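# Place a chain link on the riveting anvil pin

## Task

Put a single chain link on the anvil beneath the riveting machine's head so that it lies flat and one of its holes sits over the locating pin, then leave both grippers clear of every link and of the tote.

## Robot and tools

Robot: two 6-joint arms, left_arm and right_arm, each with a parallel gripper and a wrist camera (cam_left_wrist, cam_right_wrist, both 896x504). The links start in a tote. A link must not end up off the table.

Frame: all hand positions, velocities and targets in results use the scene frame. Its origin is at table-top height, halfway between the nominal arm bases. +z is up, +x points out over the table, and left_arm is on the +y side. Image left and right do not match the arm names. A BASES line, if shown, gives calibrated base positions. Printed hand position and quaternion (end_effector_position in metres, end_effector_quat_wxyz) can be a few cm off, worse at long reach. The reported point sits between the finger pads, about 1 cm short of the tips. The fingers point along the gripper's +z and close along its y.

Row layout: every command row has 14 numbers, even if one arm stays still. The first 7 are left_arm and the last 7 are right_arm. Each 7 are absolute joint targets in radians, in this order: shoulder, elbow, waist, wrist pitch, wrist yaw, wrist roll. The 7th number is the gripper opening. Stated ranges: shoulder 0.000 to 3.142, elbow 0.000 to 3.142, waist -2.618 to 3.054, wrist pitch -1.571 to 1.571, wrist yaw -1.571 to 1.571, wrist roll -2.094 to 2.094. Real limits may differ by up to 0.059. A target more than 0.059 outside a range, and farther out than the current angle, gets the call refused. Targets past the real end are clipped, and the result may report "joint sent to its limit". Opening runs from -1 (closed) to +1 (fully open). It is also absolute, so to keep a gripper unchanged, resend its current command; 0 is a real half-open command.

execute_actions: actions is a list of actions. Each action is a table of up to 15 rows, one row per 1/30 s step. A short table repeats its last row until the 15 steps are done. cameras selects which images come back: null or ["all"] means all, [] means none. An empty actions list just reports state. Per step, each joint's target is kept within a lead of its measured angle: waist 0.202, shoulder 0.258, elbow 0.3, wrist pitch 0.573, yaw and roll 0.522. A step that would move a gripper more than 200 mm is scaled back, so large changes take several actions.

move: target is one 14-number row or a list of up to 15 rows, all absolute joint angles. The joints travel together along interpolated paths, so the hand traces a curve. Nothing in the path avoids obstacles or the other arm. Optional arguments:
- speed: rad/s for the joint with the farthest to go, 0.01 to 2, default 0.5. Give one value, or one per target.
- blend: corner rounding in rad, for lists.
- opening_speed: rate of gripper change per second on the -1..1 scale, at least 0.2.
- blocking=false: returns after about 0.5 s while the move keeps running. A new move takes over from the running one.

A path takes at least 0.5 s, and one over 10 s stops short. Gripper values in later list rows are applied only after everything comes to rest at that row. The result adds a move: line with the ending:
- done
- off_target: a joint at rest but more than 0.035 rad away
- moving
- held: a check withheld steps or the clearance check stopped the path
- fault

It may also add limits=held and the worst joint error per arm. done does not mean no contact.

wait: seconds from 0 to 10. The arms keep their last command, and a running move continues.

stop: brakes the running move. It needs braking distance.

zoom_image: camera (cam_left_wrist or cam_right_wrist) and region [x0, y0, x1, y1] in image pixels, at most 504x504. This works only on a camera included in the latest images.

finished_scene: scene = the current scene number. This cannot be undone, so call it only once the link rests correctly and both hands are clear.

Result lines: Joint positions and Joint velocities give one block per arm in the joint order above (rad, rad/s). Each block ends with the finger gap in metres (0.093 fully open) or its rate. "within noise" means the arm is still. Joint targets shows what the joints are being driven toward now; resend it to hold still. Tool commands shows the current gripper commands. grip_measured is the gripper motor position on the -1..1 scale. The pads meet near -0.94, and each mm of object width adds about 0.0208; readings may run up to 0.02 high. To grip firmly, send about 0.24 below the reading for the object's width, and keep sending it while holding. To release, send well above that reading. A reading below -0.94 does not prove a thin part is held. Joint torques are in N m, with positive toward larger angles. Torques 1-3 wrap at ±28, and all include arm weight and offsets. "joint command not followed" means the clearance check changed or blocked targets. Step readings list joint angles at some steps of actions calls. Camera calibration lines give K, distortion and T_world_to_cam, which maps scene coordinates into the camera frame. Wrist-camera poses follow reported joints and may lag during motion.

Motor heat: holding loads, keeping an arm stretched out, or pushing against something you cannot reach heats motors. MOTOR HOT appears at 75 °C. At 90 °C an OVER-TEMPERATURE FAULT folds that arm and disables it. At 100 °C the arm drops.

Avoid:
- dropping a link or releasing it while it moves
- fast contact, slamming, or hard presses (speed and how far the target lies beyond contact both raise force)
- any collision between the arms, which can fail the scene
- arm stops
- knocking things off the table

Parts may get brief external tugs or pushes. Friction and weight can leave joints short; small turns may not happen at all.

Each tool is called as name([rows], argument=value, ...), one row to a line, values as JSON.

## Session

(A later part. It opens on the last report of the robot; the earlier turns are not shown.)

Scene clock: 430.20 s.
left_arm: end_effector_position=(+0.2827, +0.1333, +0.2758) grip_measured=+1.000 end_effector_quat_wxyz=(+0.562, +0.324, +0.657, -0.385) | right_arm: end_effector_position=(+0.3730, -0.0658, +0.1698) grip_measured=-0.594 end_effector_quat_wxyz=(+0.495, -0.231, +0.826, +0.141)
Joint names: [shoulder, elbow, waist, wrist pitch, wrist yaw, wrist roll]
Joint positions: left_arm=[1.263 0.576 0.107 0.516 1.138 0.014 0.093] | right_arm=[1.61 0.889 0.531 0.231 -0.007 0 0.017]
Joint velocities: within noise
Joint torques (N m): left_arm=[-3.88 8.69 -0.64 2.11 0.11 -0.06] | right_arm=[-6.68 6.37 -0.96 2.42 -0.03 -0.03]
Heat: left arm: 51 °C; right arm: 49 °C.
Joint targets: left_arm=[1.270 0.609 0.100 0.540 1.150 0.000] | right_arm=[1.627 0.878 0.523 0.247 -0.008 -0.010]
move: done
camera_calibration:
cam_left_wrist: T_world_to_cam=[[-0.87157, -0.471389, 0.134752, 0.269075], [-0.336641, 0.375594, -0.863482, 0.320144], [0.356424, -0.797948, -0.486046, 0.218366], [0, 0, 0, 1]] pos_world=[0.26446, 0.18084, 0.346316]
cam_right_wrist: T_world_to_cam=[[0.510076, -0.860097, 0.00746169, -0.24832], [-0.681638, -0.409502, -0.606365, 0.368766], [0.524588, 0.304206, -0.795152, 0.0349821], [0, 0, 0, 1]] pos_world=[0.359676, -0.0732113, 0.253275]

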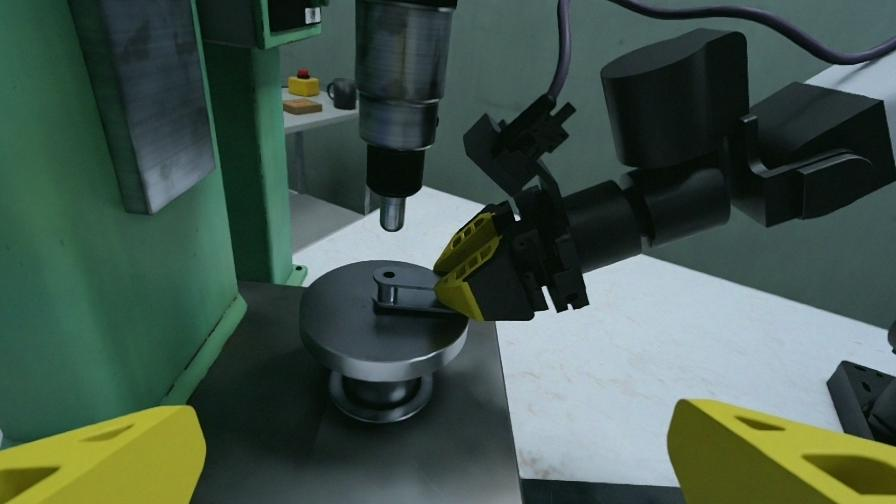

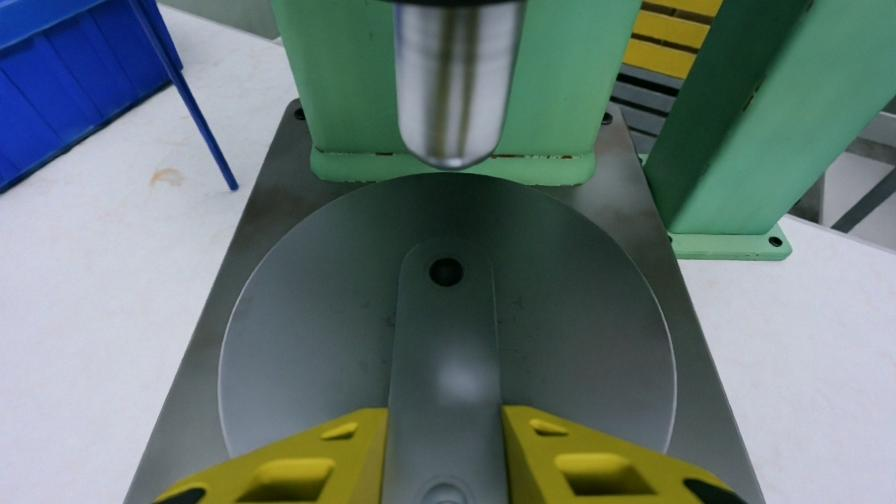

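move(target=[1.27,0.609,0.1,0.54,1.15,0,1.0,1.6312,0.8718,0.523,0.2545,-0.008,-0.01,-0.78], speed=0.08)

zoom_image(camera="cam_right_wrist", region=[340, 100, 560, 320])

zoom_image(camera="cam_left_wrist", region=[350, 200, 490, 320])

Scene clock: 435.33 s.
left_arm: end_effector_position=(+0.2827, +0.1333, +0.2759) grip_measured=+1.000 end_effector_quat_wxyz=(+0.563, +0.324, +0.656, -0.385) | right_arm: end_effector_position=(+0.3729, -0.0658, +0.1696) grip_measured=-0.594 end_effector_quat_wxyz=(+0.497, -0.231, +0.825, +0.141)
Joint names: [shoulder, elbow, waist, wrist pitch, wrist yaw, wrist roll]
Joint positions: left_arm=[1.263 0.576 0.107 0.516 1.138 0.014 0.093] | right_arm=[1.61 0.883 0.531 0.24 -0.007 0 0.017]
Joint velocities: within noise
Joint torques (N m): left_arm=[-3.88 8.69 -0.66 2.11 0.11 -0.06] | right_arm=[-6.24 6.3 -1.02 2.38 -0.04 -0.03]
Heat: left arm: 51 °C; right arm: 49 °C.
Joint targets: left_arm=[1.270 0.609 0.100 0.540 1.150 0.000] | right_arm=[1.631 0.872 0.523 0.254 -0.008 -0.010]
move: done
camera_calibration:
cam_left_wrist: T_world_to_cam=[[-0.871621, -0.471394, 0.134405, 0.269187], [-0.336313, 0.375622, -0.863598, 0.320129], [0.356609, -0.797932, -0.485936, 0.218305], [0, 0, 0, 1]] pos_world=[0.264443, 0.180838, 0.346365]
cam_right_wrist: T_world_to_cam=[[0.510046, -0.860115, 0.00743487, -0.248305], [-0.679251, -0.408068, -0.609999, 0.368373], [0.527703, 0.306077, -0.792368, 0.0333671], [0, 0, 0, 1]] pos_world=[0.359257, -0.0734626, 0.252992]

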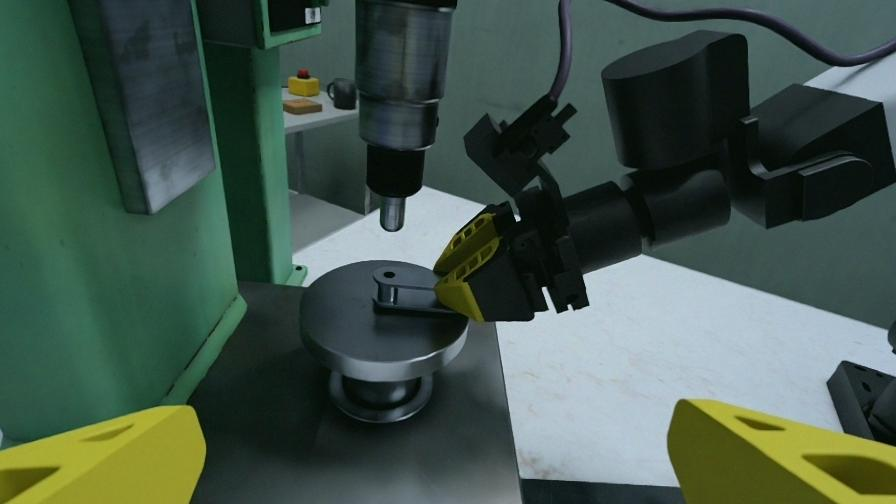

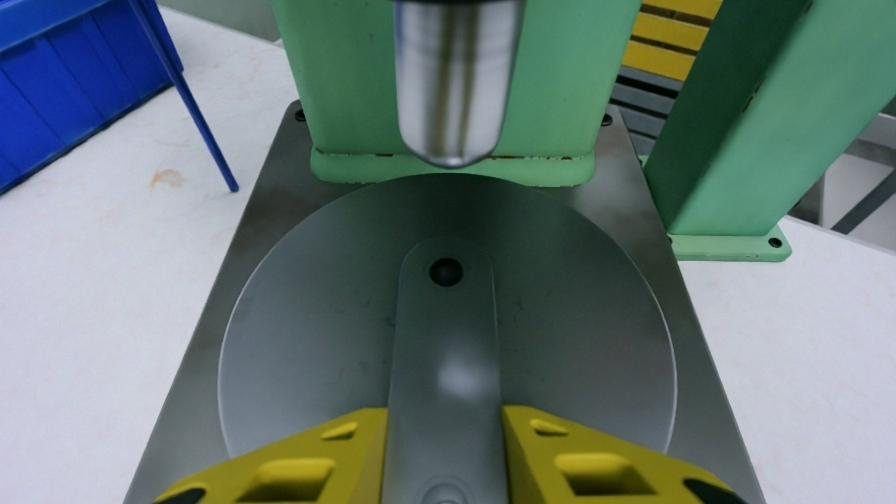

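Scaled by 2.291 from the camera's 896x504 image, which has a finer 1280x720 frame.

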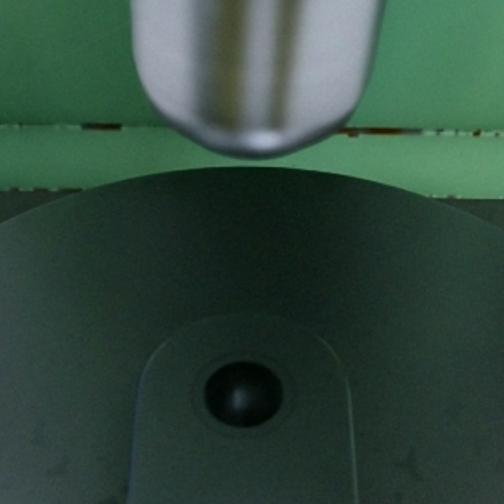

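Scaled by 3.600 from the camera's 896x504 image, which has a finer 1280x720 frame.

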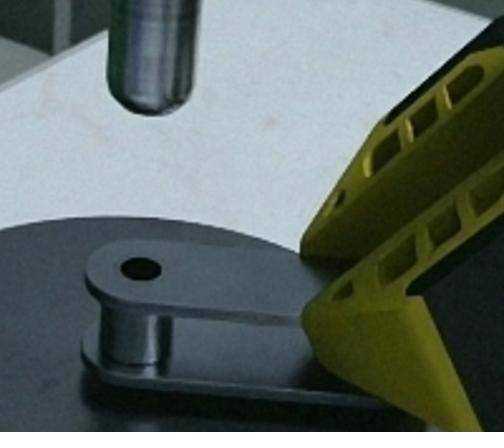

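zoom_image(camera="cam_left_wrist", region=[360, 255, 480, 325])

Scaled by 4.200 from the camera's 896x504 image, which has a finer 1280x720 frame.

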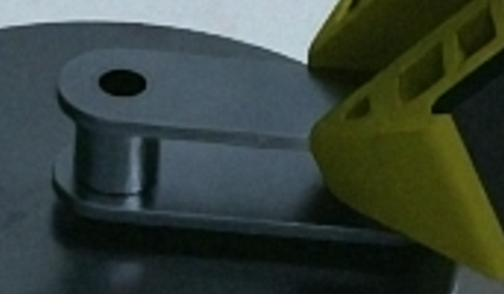

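zoom_image(camera="cam_right_wrist", region=[416, 242, 476, 302])

Scaled by 8.400 from the camera's 896x504 image, which has a finer 1280x720 frame.

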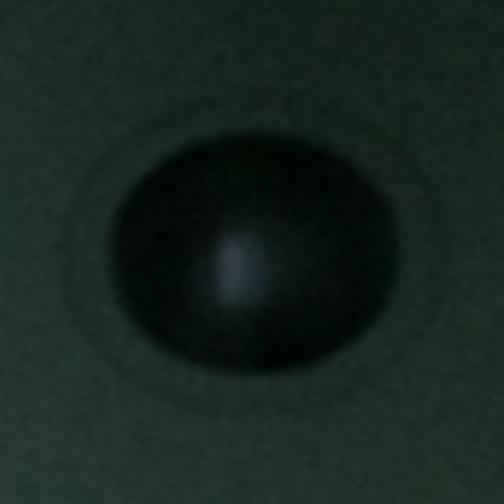

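zoom_image(camera="cam_left_wrist", region=[368, 284, 428, 324])

Scaled by 8.400 from the camera's 896x504 image, which has a finer 1280x720 frame.

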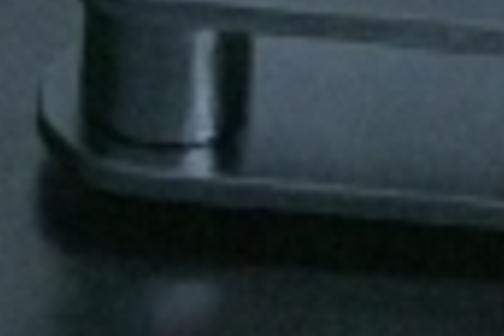

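move(target=[1.27,0.609,0.1,0.54,1.15,0,1.0,1.637,0.8718,0.523,0.2545,-0.008,-0.01,-0.78], speed=0.08, cameras=["cam_left_wrist"])

zoom_image(camera="cam_left_wrist", region=[350, 200, 490, 320])

Scene clock: 506.00 s.
left_arm: end_effector_position=(+0.2827, +0.1333, +0.2759) grip_measured=+1.000 end_effector_quat_wxyz=(+0.563, +0.324, +0.656, -0.385) | right_arm: end_effector_position=(+0.3733, -0.0656, +0.1666) grip_measured=-0.594 end_effector_quat_wxyz=(+0.494, -0.231, +0.826, +0.140)
Joint names: [shoulder, elbow, waist, wrist pitch, wrist yaw, wrist roll]
Joint positions: left_arm=[1.263 0.576 0.107 0.516 1.138 0.014 0.093] | right_arm=[1.618 0.883 0.531 0.243 -0.007 0 0.017]
Joint velocities: within noise
Joint torques (N m): left_arm=[-3.89 8.72 -0.64 2.13 0.12 -0.05] | right_arm=[-6.5 6.3 -0.98 2.37 -0.04 -0.03]
Heat: left arm: 52 °C; right arm: 50 °C.
Joint targets: left_arm=[1.270 0.609 0.100 0.540 1.150 0.000] | right_arm=[1.637 0.872 0.523 0.255 -0.008 -0.010]
move: done
camera_calibration:
cam_left_wrist: T_world_to_cam=[[-0.871621, -0.471394, 0.134405, 0.269187], [-0.336313, 0.375622, -0.863598, 0.320129], [0.356609, -0.797932, -0.485936, 0.218305], [0, 0, 0, 1]] pos_world=[0.264443, 0.180838, 0.346365]
Images, in order (width x height): cam_left_wrist 896x504.

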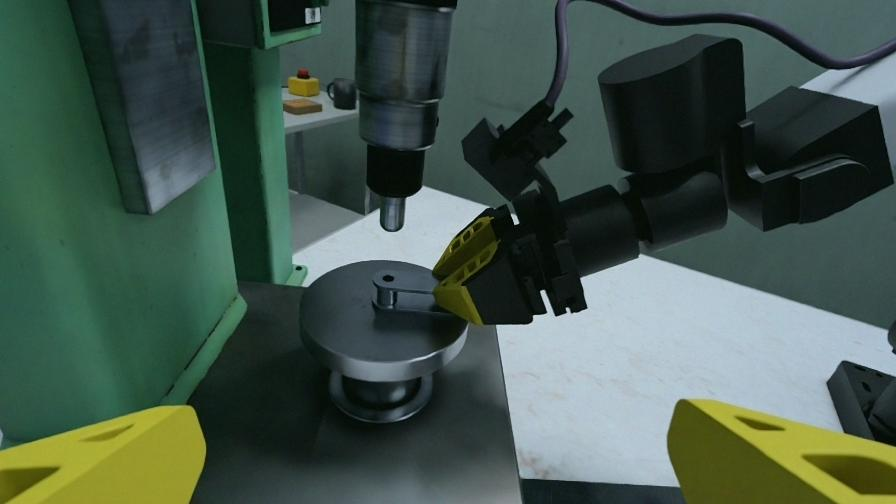

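Scaled by 3.600 from the camera's 896x504 image, which has a finer 1280x720 frame.

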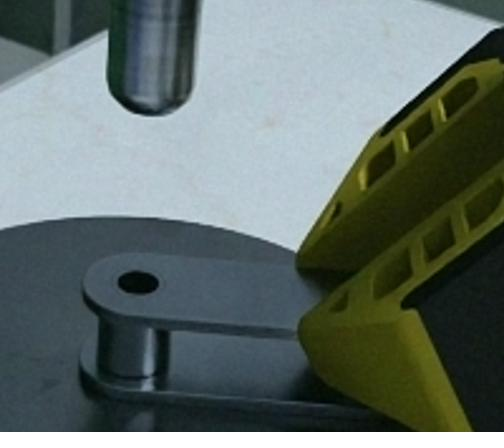

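zoom_image(camera="cam_left_wrist", region=[360, 260, 480, 330])

zoom_image(camera="cam_left_wrist", region=[368, 284, 428, 324])

Scaled by 4.200 from the camera's 896x504 image, which has a finer 1280x720 frame.

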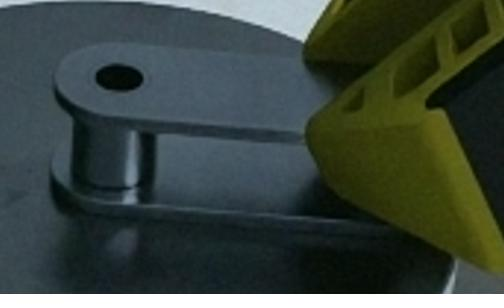

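Scaled by 8.400 from the camera's 896x504 image, which has a finer 1280x720 frame.

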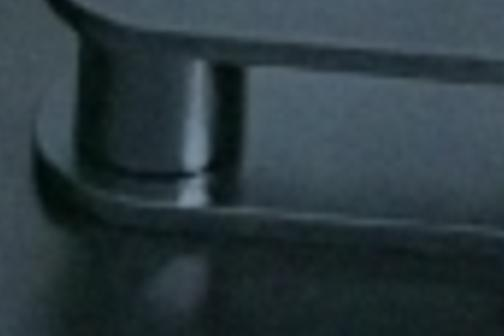

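move(target=[1.27,0.609,0.1,0.54,1.15,0,1.0,1.642,0.870,0.523,0.2545,-0.008,-0.01,-0.78], speed=0.08)

zoom_image(camera="cam_left_wrist", region=[360, 260, 480, 330])

zoom_image(camera="cam_left_wrist", region=[368, 284, 428, 324])

Scene clock: 512.93 s.
left_arm: end_effector_position=(+0.2827, +0.1333, +0.2759) grip_measured=+1.000 end_effector_quat_wxyz=(+0.563, +0.324, +0.656, -0.385) | right_arm: end_effector_position=(+0.3734, -0.0655, +0.1664) grip_measured=-0.594 end_effector_quat_wxyz=(+0.494, -0.231, +0.826, +0.140)
Joint names: [shoulder, elbow, waist, wrist pitch, wrist yaw, wrist roll]
Joint positions: left_arm=[1.263 0.576 0.107 0.516 1.138 0.014 0.093] | right_arm=[1.619 0.883 0.531 0.244 -0.007 0 0.017]
Joint velocities: within noise
Joint torques (N m): left_arm=[-3.89 8.68 -0.65 2.12 0.11 -0.06] | right_arm=[-6.12 6.13 -0.98 2.35 -0.04 -0.03]
Heat: left arm: 52 °C; right arm: 50 °C.
Joint targets: left_arm=[1.270 0.609 0.100 0.540 1.150 0.000] | right_arm=[1.642 0.870 0.523 0.255 -0.008 -0.010]
move: done
camera_calibration:
cam_left_wrist: T_world_to_cam=[[-0.871621, -0.471394, 0.134405, 0.269187], [-0.336313, 0.375622, -0.863598, 0.320129], [0.356609, -0.797932, -0.485936, 0.218305], [0, 0, 0, 1]] pos_world=[0.264443, 0.180838, 0.346365]
cam_right_wrist: T_world_to_cam=[[0.510081, -0.860094, 0.00746614, -0.248294], [-0.682034, -0.40974, -0.605758, 0.367174], [0.524068, 0.303893, -0.795614, 0.0321845], [0, 0, 0, 1]] pos_world=[0.360208, -0.0728912, 0.249879]

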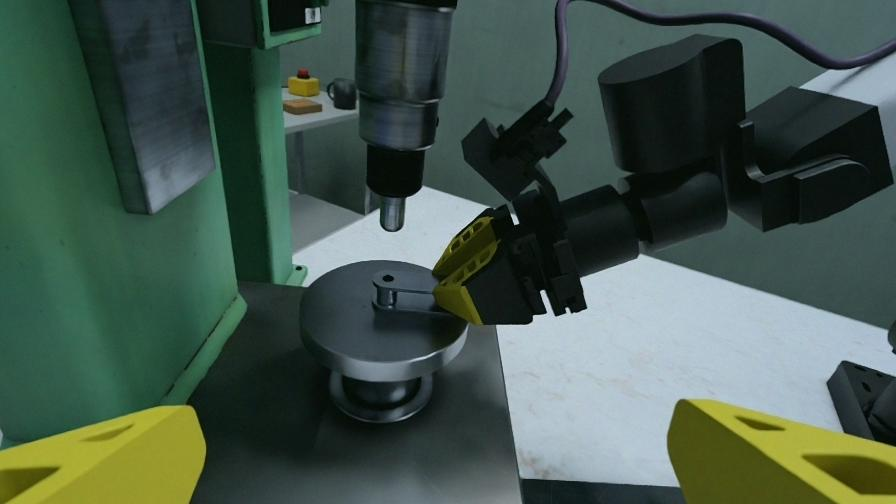

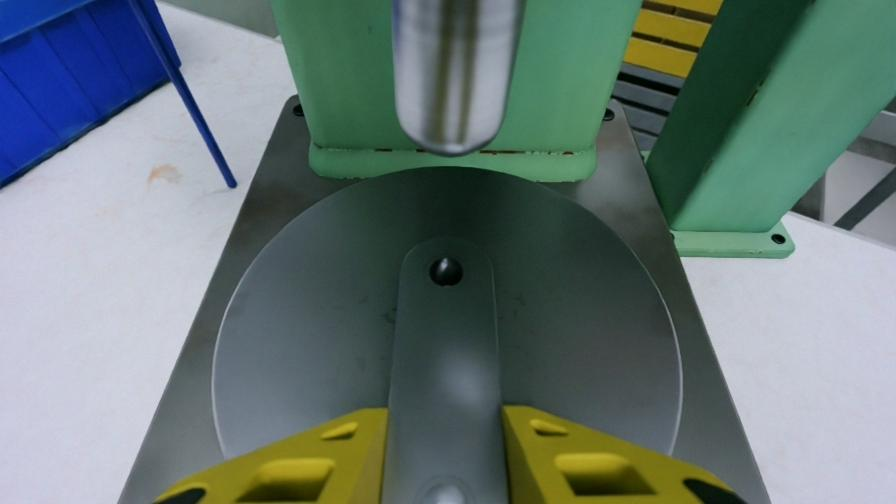

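Scaled by 4.200 from the camera's 896x504 image, which has a finer 1280x720 frame.

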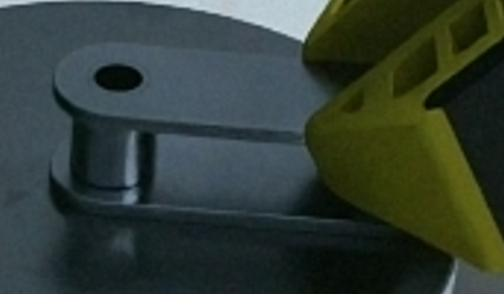

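Scaled by 8.400 from the camera's 896x504 image, which has a finer 1280x720 frame.

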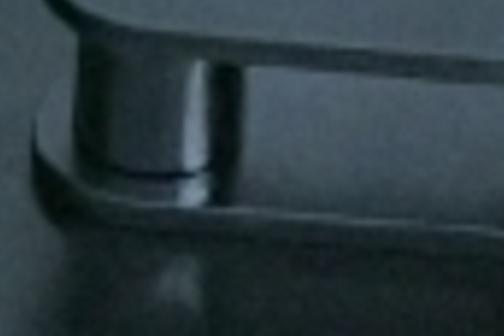

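move(target=[1.27,0.609,0.1,0.54,1.15,0,1.0,1.650,0.868,0.523,0.2545,-0.008,-0.01,-0.78], speed=0.08)

zoom_image(camera="cam_left_wrist", region=[368, 284, 428, 324])

zoom_image(camera="cam_right_wrist", region=[416, 242, 476, 302])

Scene clock: 516.97 s.
left_arm: end_effector_position=(+0.2827, +0.1333, +0.2759) grip_measured=+1.000 end_effector_quat_wxyz=(+0.563, +0.324, +0.656, -0.385) | right_arm: end_effector_position=(+0.3734, -0.0655, +0.1662) grip_measured=-0.594 end_effector_quat_wxyz=(+0.494, -0.231, +0.826, +0.140)
Joint names: [shoulder, elbow, waist, wrist pitch, wrist yaw, wrist roll]
Joint positions: left_arm=[1.263 0.576 0.107 0.516 1.138 0.014 0.093] | right_arm=[1.619 0.883 0.531 0.244 -0.007 0 0.017]
Joint velocities: within noise
Joint torques (N m): left_arm=[-3.89 8.68 -0.65 2.11 0.11 -0.05] | right_arm=[-5.39 5.96 -0.98 2.34 -0.03 -0.03]
Heat: left arm: 52 °C; right arm: 50 °C.
Joint targets: left_arm=[1.270 0.609 0.100 0.540 1.150 0.000] | right_arm=[1.650 0.868 0.523 0.254 -0.008 -0.010]
move: done
camera_calibration:
cam_left_wrist: T_world_to_cam=[[-0.871621, -0.471394, 0.134405, 0.269187], [-0.336313, 0.375622, -0.863598, 0.320129], [0.356609, -0.797932, -0.485936, 0.218305], [0, 0, 0, 1]] pos_world=[0.264443, 0.180838, 0.346365]
cam_right_wrist: T_world_to_cam=[[0.510083, -0.860093, 0.00746836, -0.248294], [-0.682232, -0.409859, -0.605454, 0.367095], [0.523808, 0.303737, -0.795845, 0.0321669], [0, 0, 0, 1]] pos_world=[0.360245, -0.072869, 0.249713]

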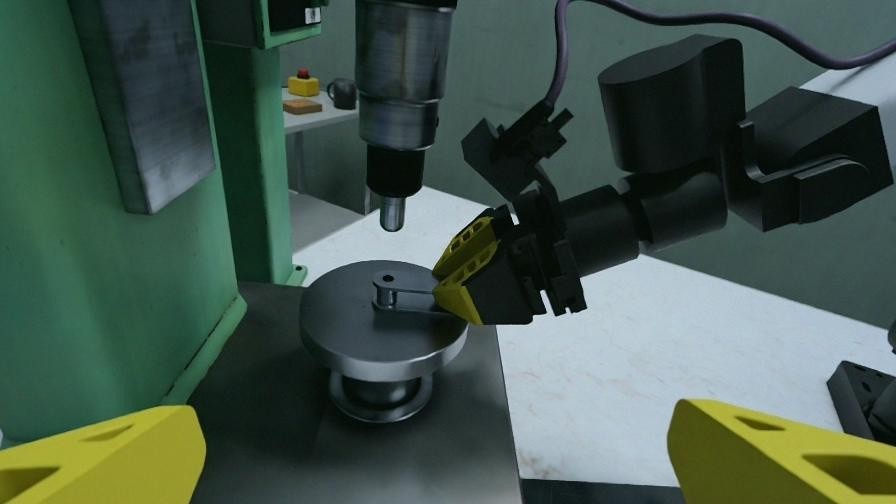

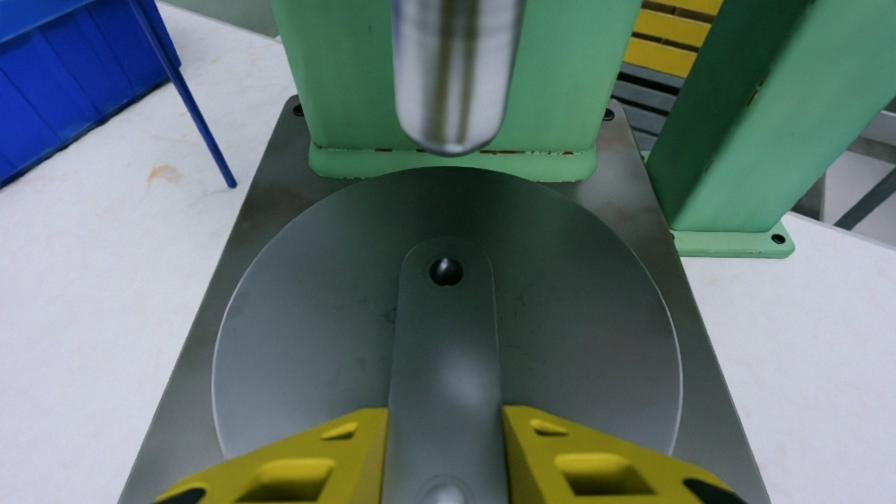

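Scaled by 8.400 from the camera's 896x504 image, which has a finer 1280x720 frame.

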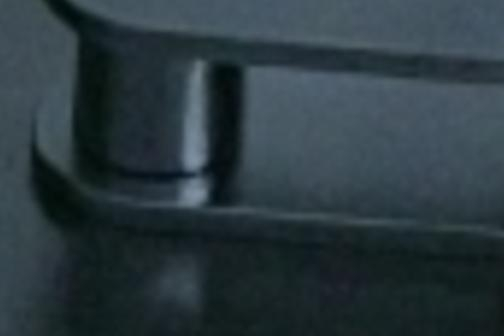

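Scaled by 8.400 from the camera's 896x504 image, which has a finer 1280x720 frame.

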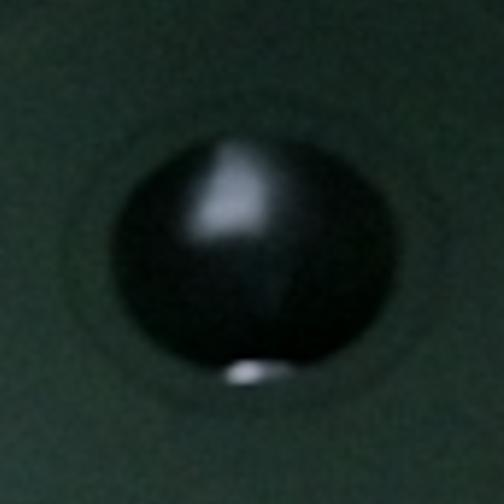

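move(target=[1.27,0.609,0.1,0.54,1.15,0,1.0,1.638,0.872,0.523,0.2545,-0.008,-0.01,-0.78], speed=0.08, cameras=[])

move(target=[1.27,0.609,0.1,0.54,1.15,0,1.0,1.638,0.872,0.523,0.2545,-0.008,-0.01,-0.15], speed=0.08, opening_speed=0.4)

zoom_image(camera="cam_left_wrist", region=[360, 260, 480, 330])

zoom_image(camera="cam_right_wrist", region=[340, 200, 560, 420])

Scene clock: 525.17 s.
left_arm: end_effector_position=(+0.2827, +0.1333, +0.2759) grip_measured=+1.000 end_effector_quat_wxyz=(+0.563, +0.324, +0.656, -0.385) | right_arm: end_effector_position=(+0.3734, -0.0655, +0.1662) grip_measured=-0.594 end_effector_quat_wxyz=(+0.494, -0.231, +0.826, +0.140)
Joint names: [shoulder, elbow, waist, wrist pitch, wrist yaw, wrist roll]
Joint positions: left_arm=[1.263 0.576 0.107 0.516 1.138 0.014 0.093] | right_arm=[1.619 0.883 0.531 0.244 -0.007 0 0.017]
Joint velocities: within noise
Joint torques (N m): left_arm=[-3.89 8.68 -0.59 2.12 0.11 -0.06] | right_arm=[-6.53 6.31 -0.96 2.34 -0.04 -0.02]
Heat: left arm: 52 °C; right arm: 50 °C.
Joint targets: left_arm=[1.270 0.609 0.100 0.540 1.150 0.000] | right_arm=[1.638 0.872 0.523 0.254 -0.008 -0.010]
move: done
No camera images: "cameras" was empty.

Scene clock: 526.97 s.
left_arm: end_effector_position=(+0.2827, +0.1333, +0.2759) grip_measured=+1.000 end_effector_quat_wxyz=(+0.563, +0.324, +0.656, -0.385) | right_arm: end_effector_position=(+0.3748, -0.0647, +0.1692) grip_measured=-0.153 end_effector_quat_wxyz=(+0.500, -0.230, +0.823, +0.142)
Joint names: [shoulder, elbow, waist, wrist pitch, wrist yaw, wrist roll]
Joint positions: left_arm=[1.263 0.576 0.107 0.516 1.138 0.014 0.093] | right_arm=[1.619 0.883 0.531 0.258 -0.007 0 0.038]
Joint velocities: within noise
Joint torques (N m): left_arm=[-3.86 8.69 -0.64 2.12 0.11 -0.05] | right_arm=[-6.52 6.3 -0.98 2.21 -0.04 -0.03]
Heat: left arm: 52 °C; right arm: 49 °C.
Joint targets: left_arm=[1.270 0.609 0.100 0.540 1.150 0.000] | right_arm=[1.638 0.872 0.523 0.254 -0.008 -0.010]
move: done
camera_calibration:
cam_left_wrist: T_world_to_cam=[[-0.871621, -0.471394, 0.134405, 0.269187], [-0.336313, 0.375622, -0.863598, 0.320129], [0.356609, -0.797932, -0.485936, 0.218305], [0, 0, 0, 1]] pos_world=[0.264443, 0.180838, 0.346365]
cam_right_wrist: T_world_to_cam=[[0.509993, -0.860147, 0.00738532, -0.248263], [-0.67484, -0.405416, -0.616627, 0.369604], [0.533384, 0.309492, -0.787221, 0.0289345], [0, 0, 0, 1]] pos_world=[0.360602, -0.0726543, 0.252519]

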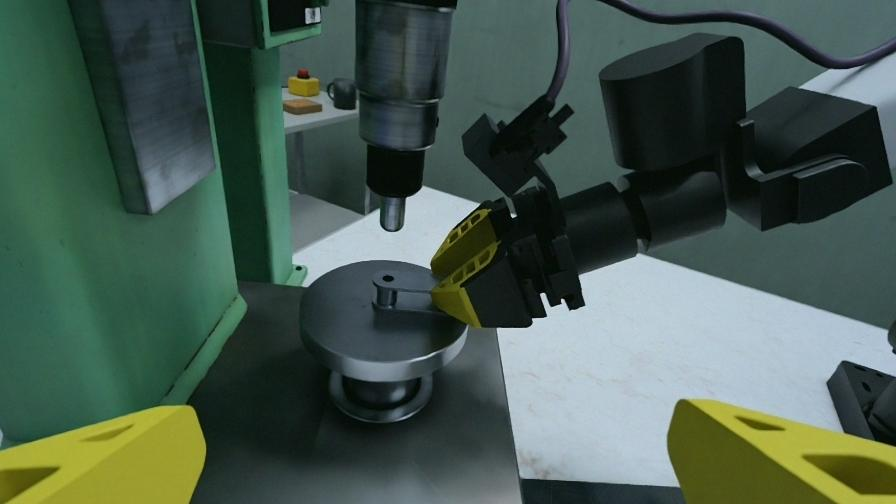

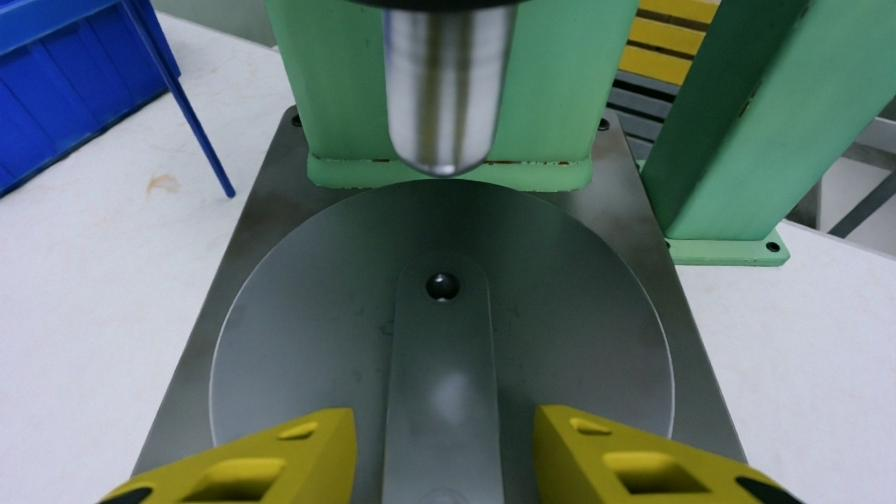

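Scaled by 4.200 from the camera's 896x504 image, which has a finer 1280x720 frame.

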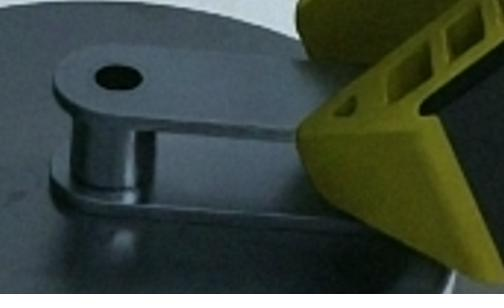

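Scaled by 2.291 from the camera's 896x504 image, which has a finer 1280x720 frame.

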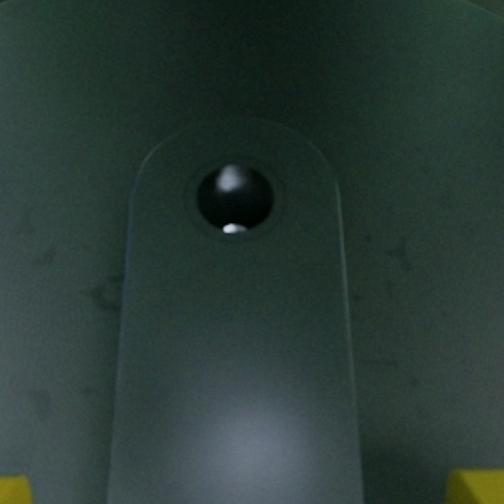

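move([
  [1.27,0.609,0.1,0.54,1.15,0,1.0,1.59,0.893,0.523,0.258,-0.008,-0.01,-0.15],
  [1.27,0.609,0.1,0.54,1.15,0,1.0,1.26,0.737,0.523,0.04,-0.008,-0.01,-0.15],
], speed=[0.1,0.3], blend=[0.01,0])

zoom_image(camera="cam_left_wrist", region=[360, 255, 480, 335])

zoom_image(camera="cam_right_wrist", region=[340, 120, 560, 340])

Scene clock: 545.60 s.
left_arm: end_effector_position=(+0.2827, +0.1333, +0.2759) grip_measured=+1.000 end_effector_quat_wxyz=(+0.563, +0.324, +0.656, -0.385) | right_arm: end_effector_position=(+0.3170, -0.0994, +0.2113) grip_measured=-0.153 end_effector_quat_wxyz=(+0.506, -0.229, +0.819, +0.144)
Joint names: [shoulder, elbow, waist, wrist pitch, wrist yaw, wrist roll]
Joint positions: left_arm=[1.263 0.576 0.107 0.516 1.138 0.014 0.093] | right_arm=[1.276 0.754 0.531 0.06 -0.007 0 0.038]
Joint velocities: within noise
Joint torques (N m): left_arm=[-3.86 8.69 -0.64 2.12 0.11 -0.06] | right_arm=[-6.76 6.3 -0.98 2.02 -0.04 -0.03]
Heat: left arm: 53 °C; right arm: 50 °C.
Joint targets: left_arm=[1.270 0.609 0.100 0.540 1.150 0.000] | right_arm=[1.260 0.737 0.523 0.040 -0.008 -0.010]
move: done
camera_calibration:
cam_left_wrist: T_world_to_cam=[[-0.871621, -0.471394, 0.134405, 0.269187], [-0.336313, 0.375622, -0.863598, 0.320129], [0.356609, -0.797932, -0.485936, 0.218305], [0, 0, 0, 1]] pos_world=[0.264443, 0.180838, 0.346365]
cam_right_wrist: T_world_to_cam=[[0.509895, -0.860206, 0.00729157, -0.248929], [-0.666491, -0.400399, -0.628864, 0.342901], [0.543872, 0.315795, -0.777481, 0.0988478], [0, 0, 0, 1]] pos_world=[0.301707, -0.108048, 0.294306]

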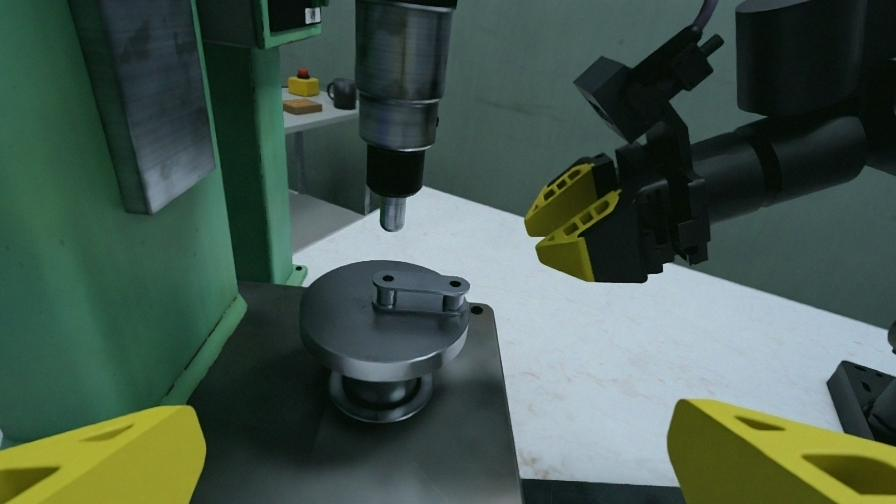

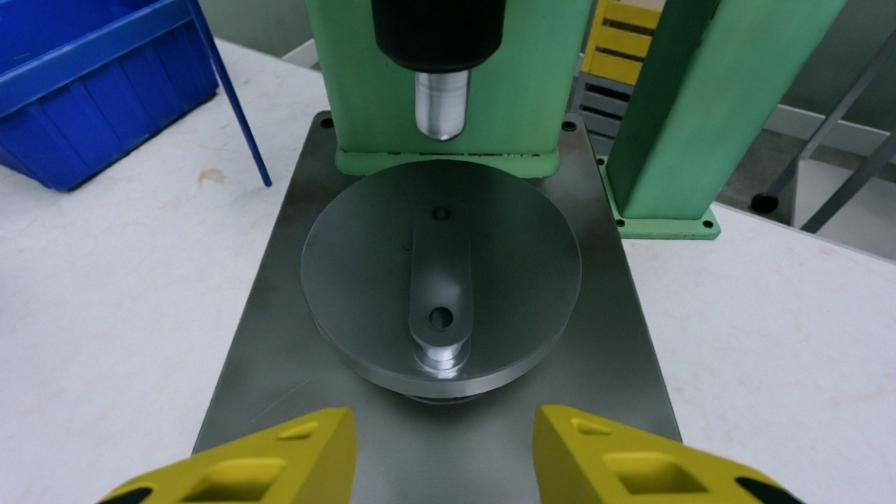

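Scaled by 4.200 from the camera's 896x504 image, which has a finer 1280x720 frame.

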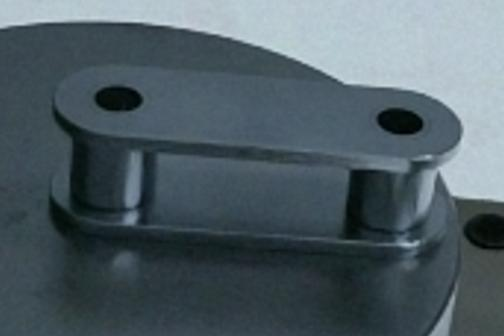

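Scaled by 2.291 from the camera's 896x504 image, which has a finer 1280x720 frame.

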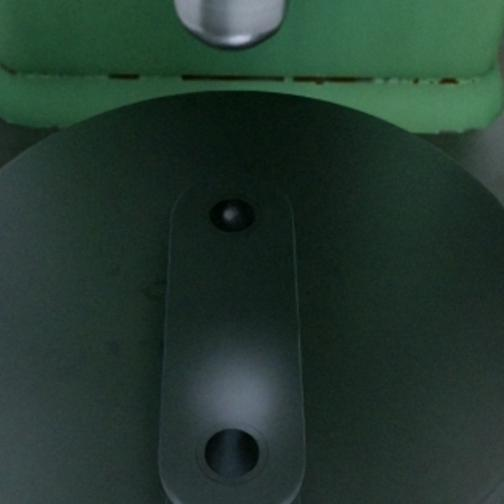

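finished_scene(scene=2)

The scene is finished: the task was done.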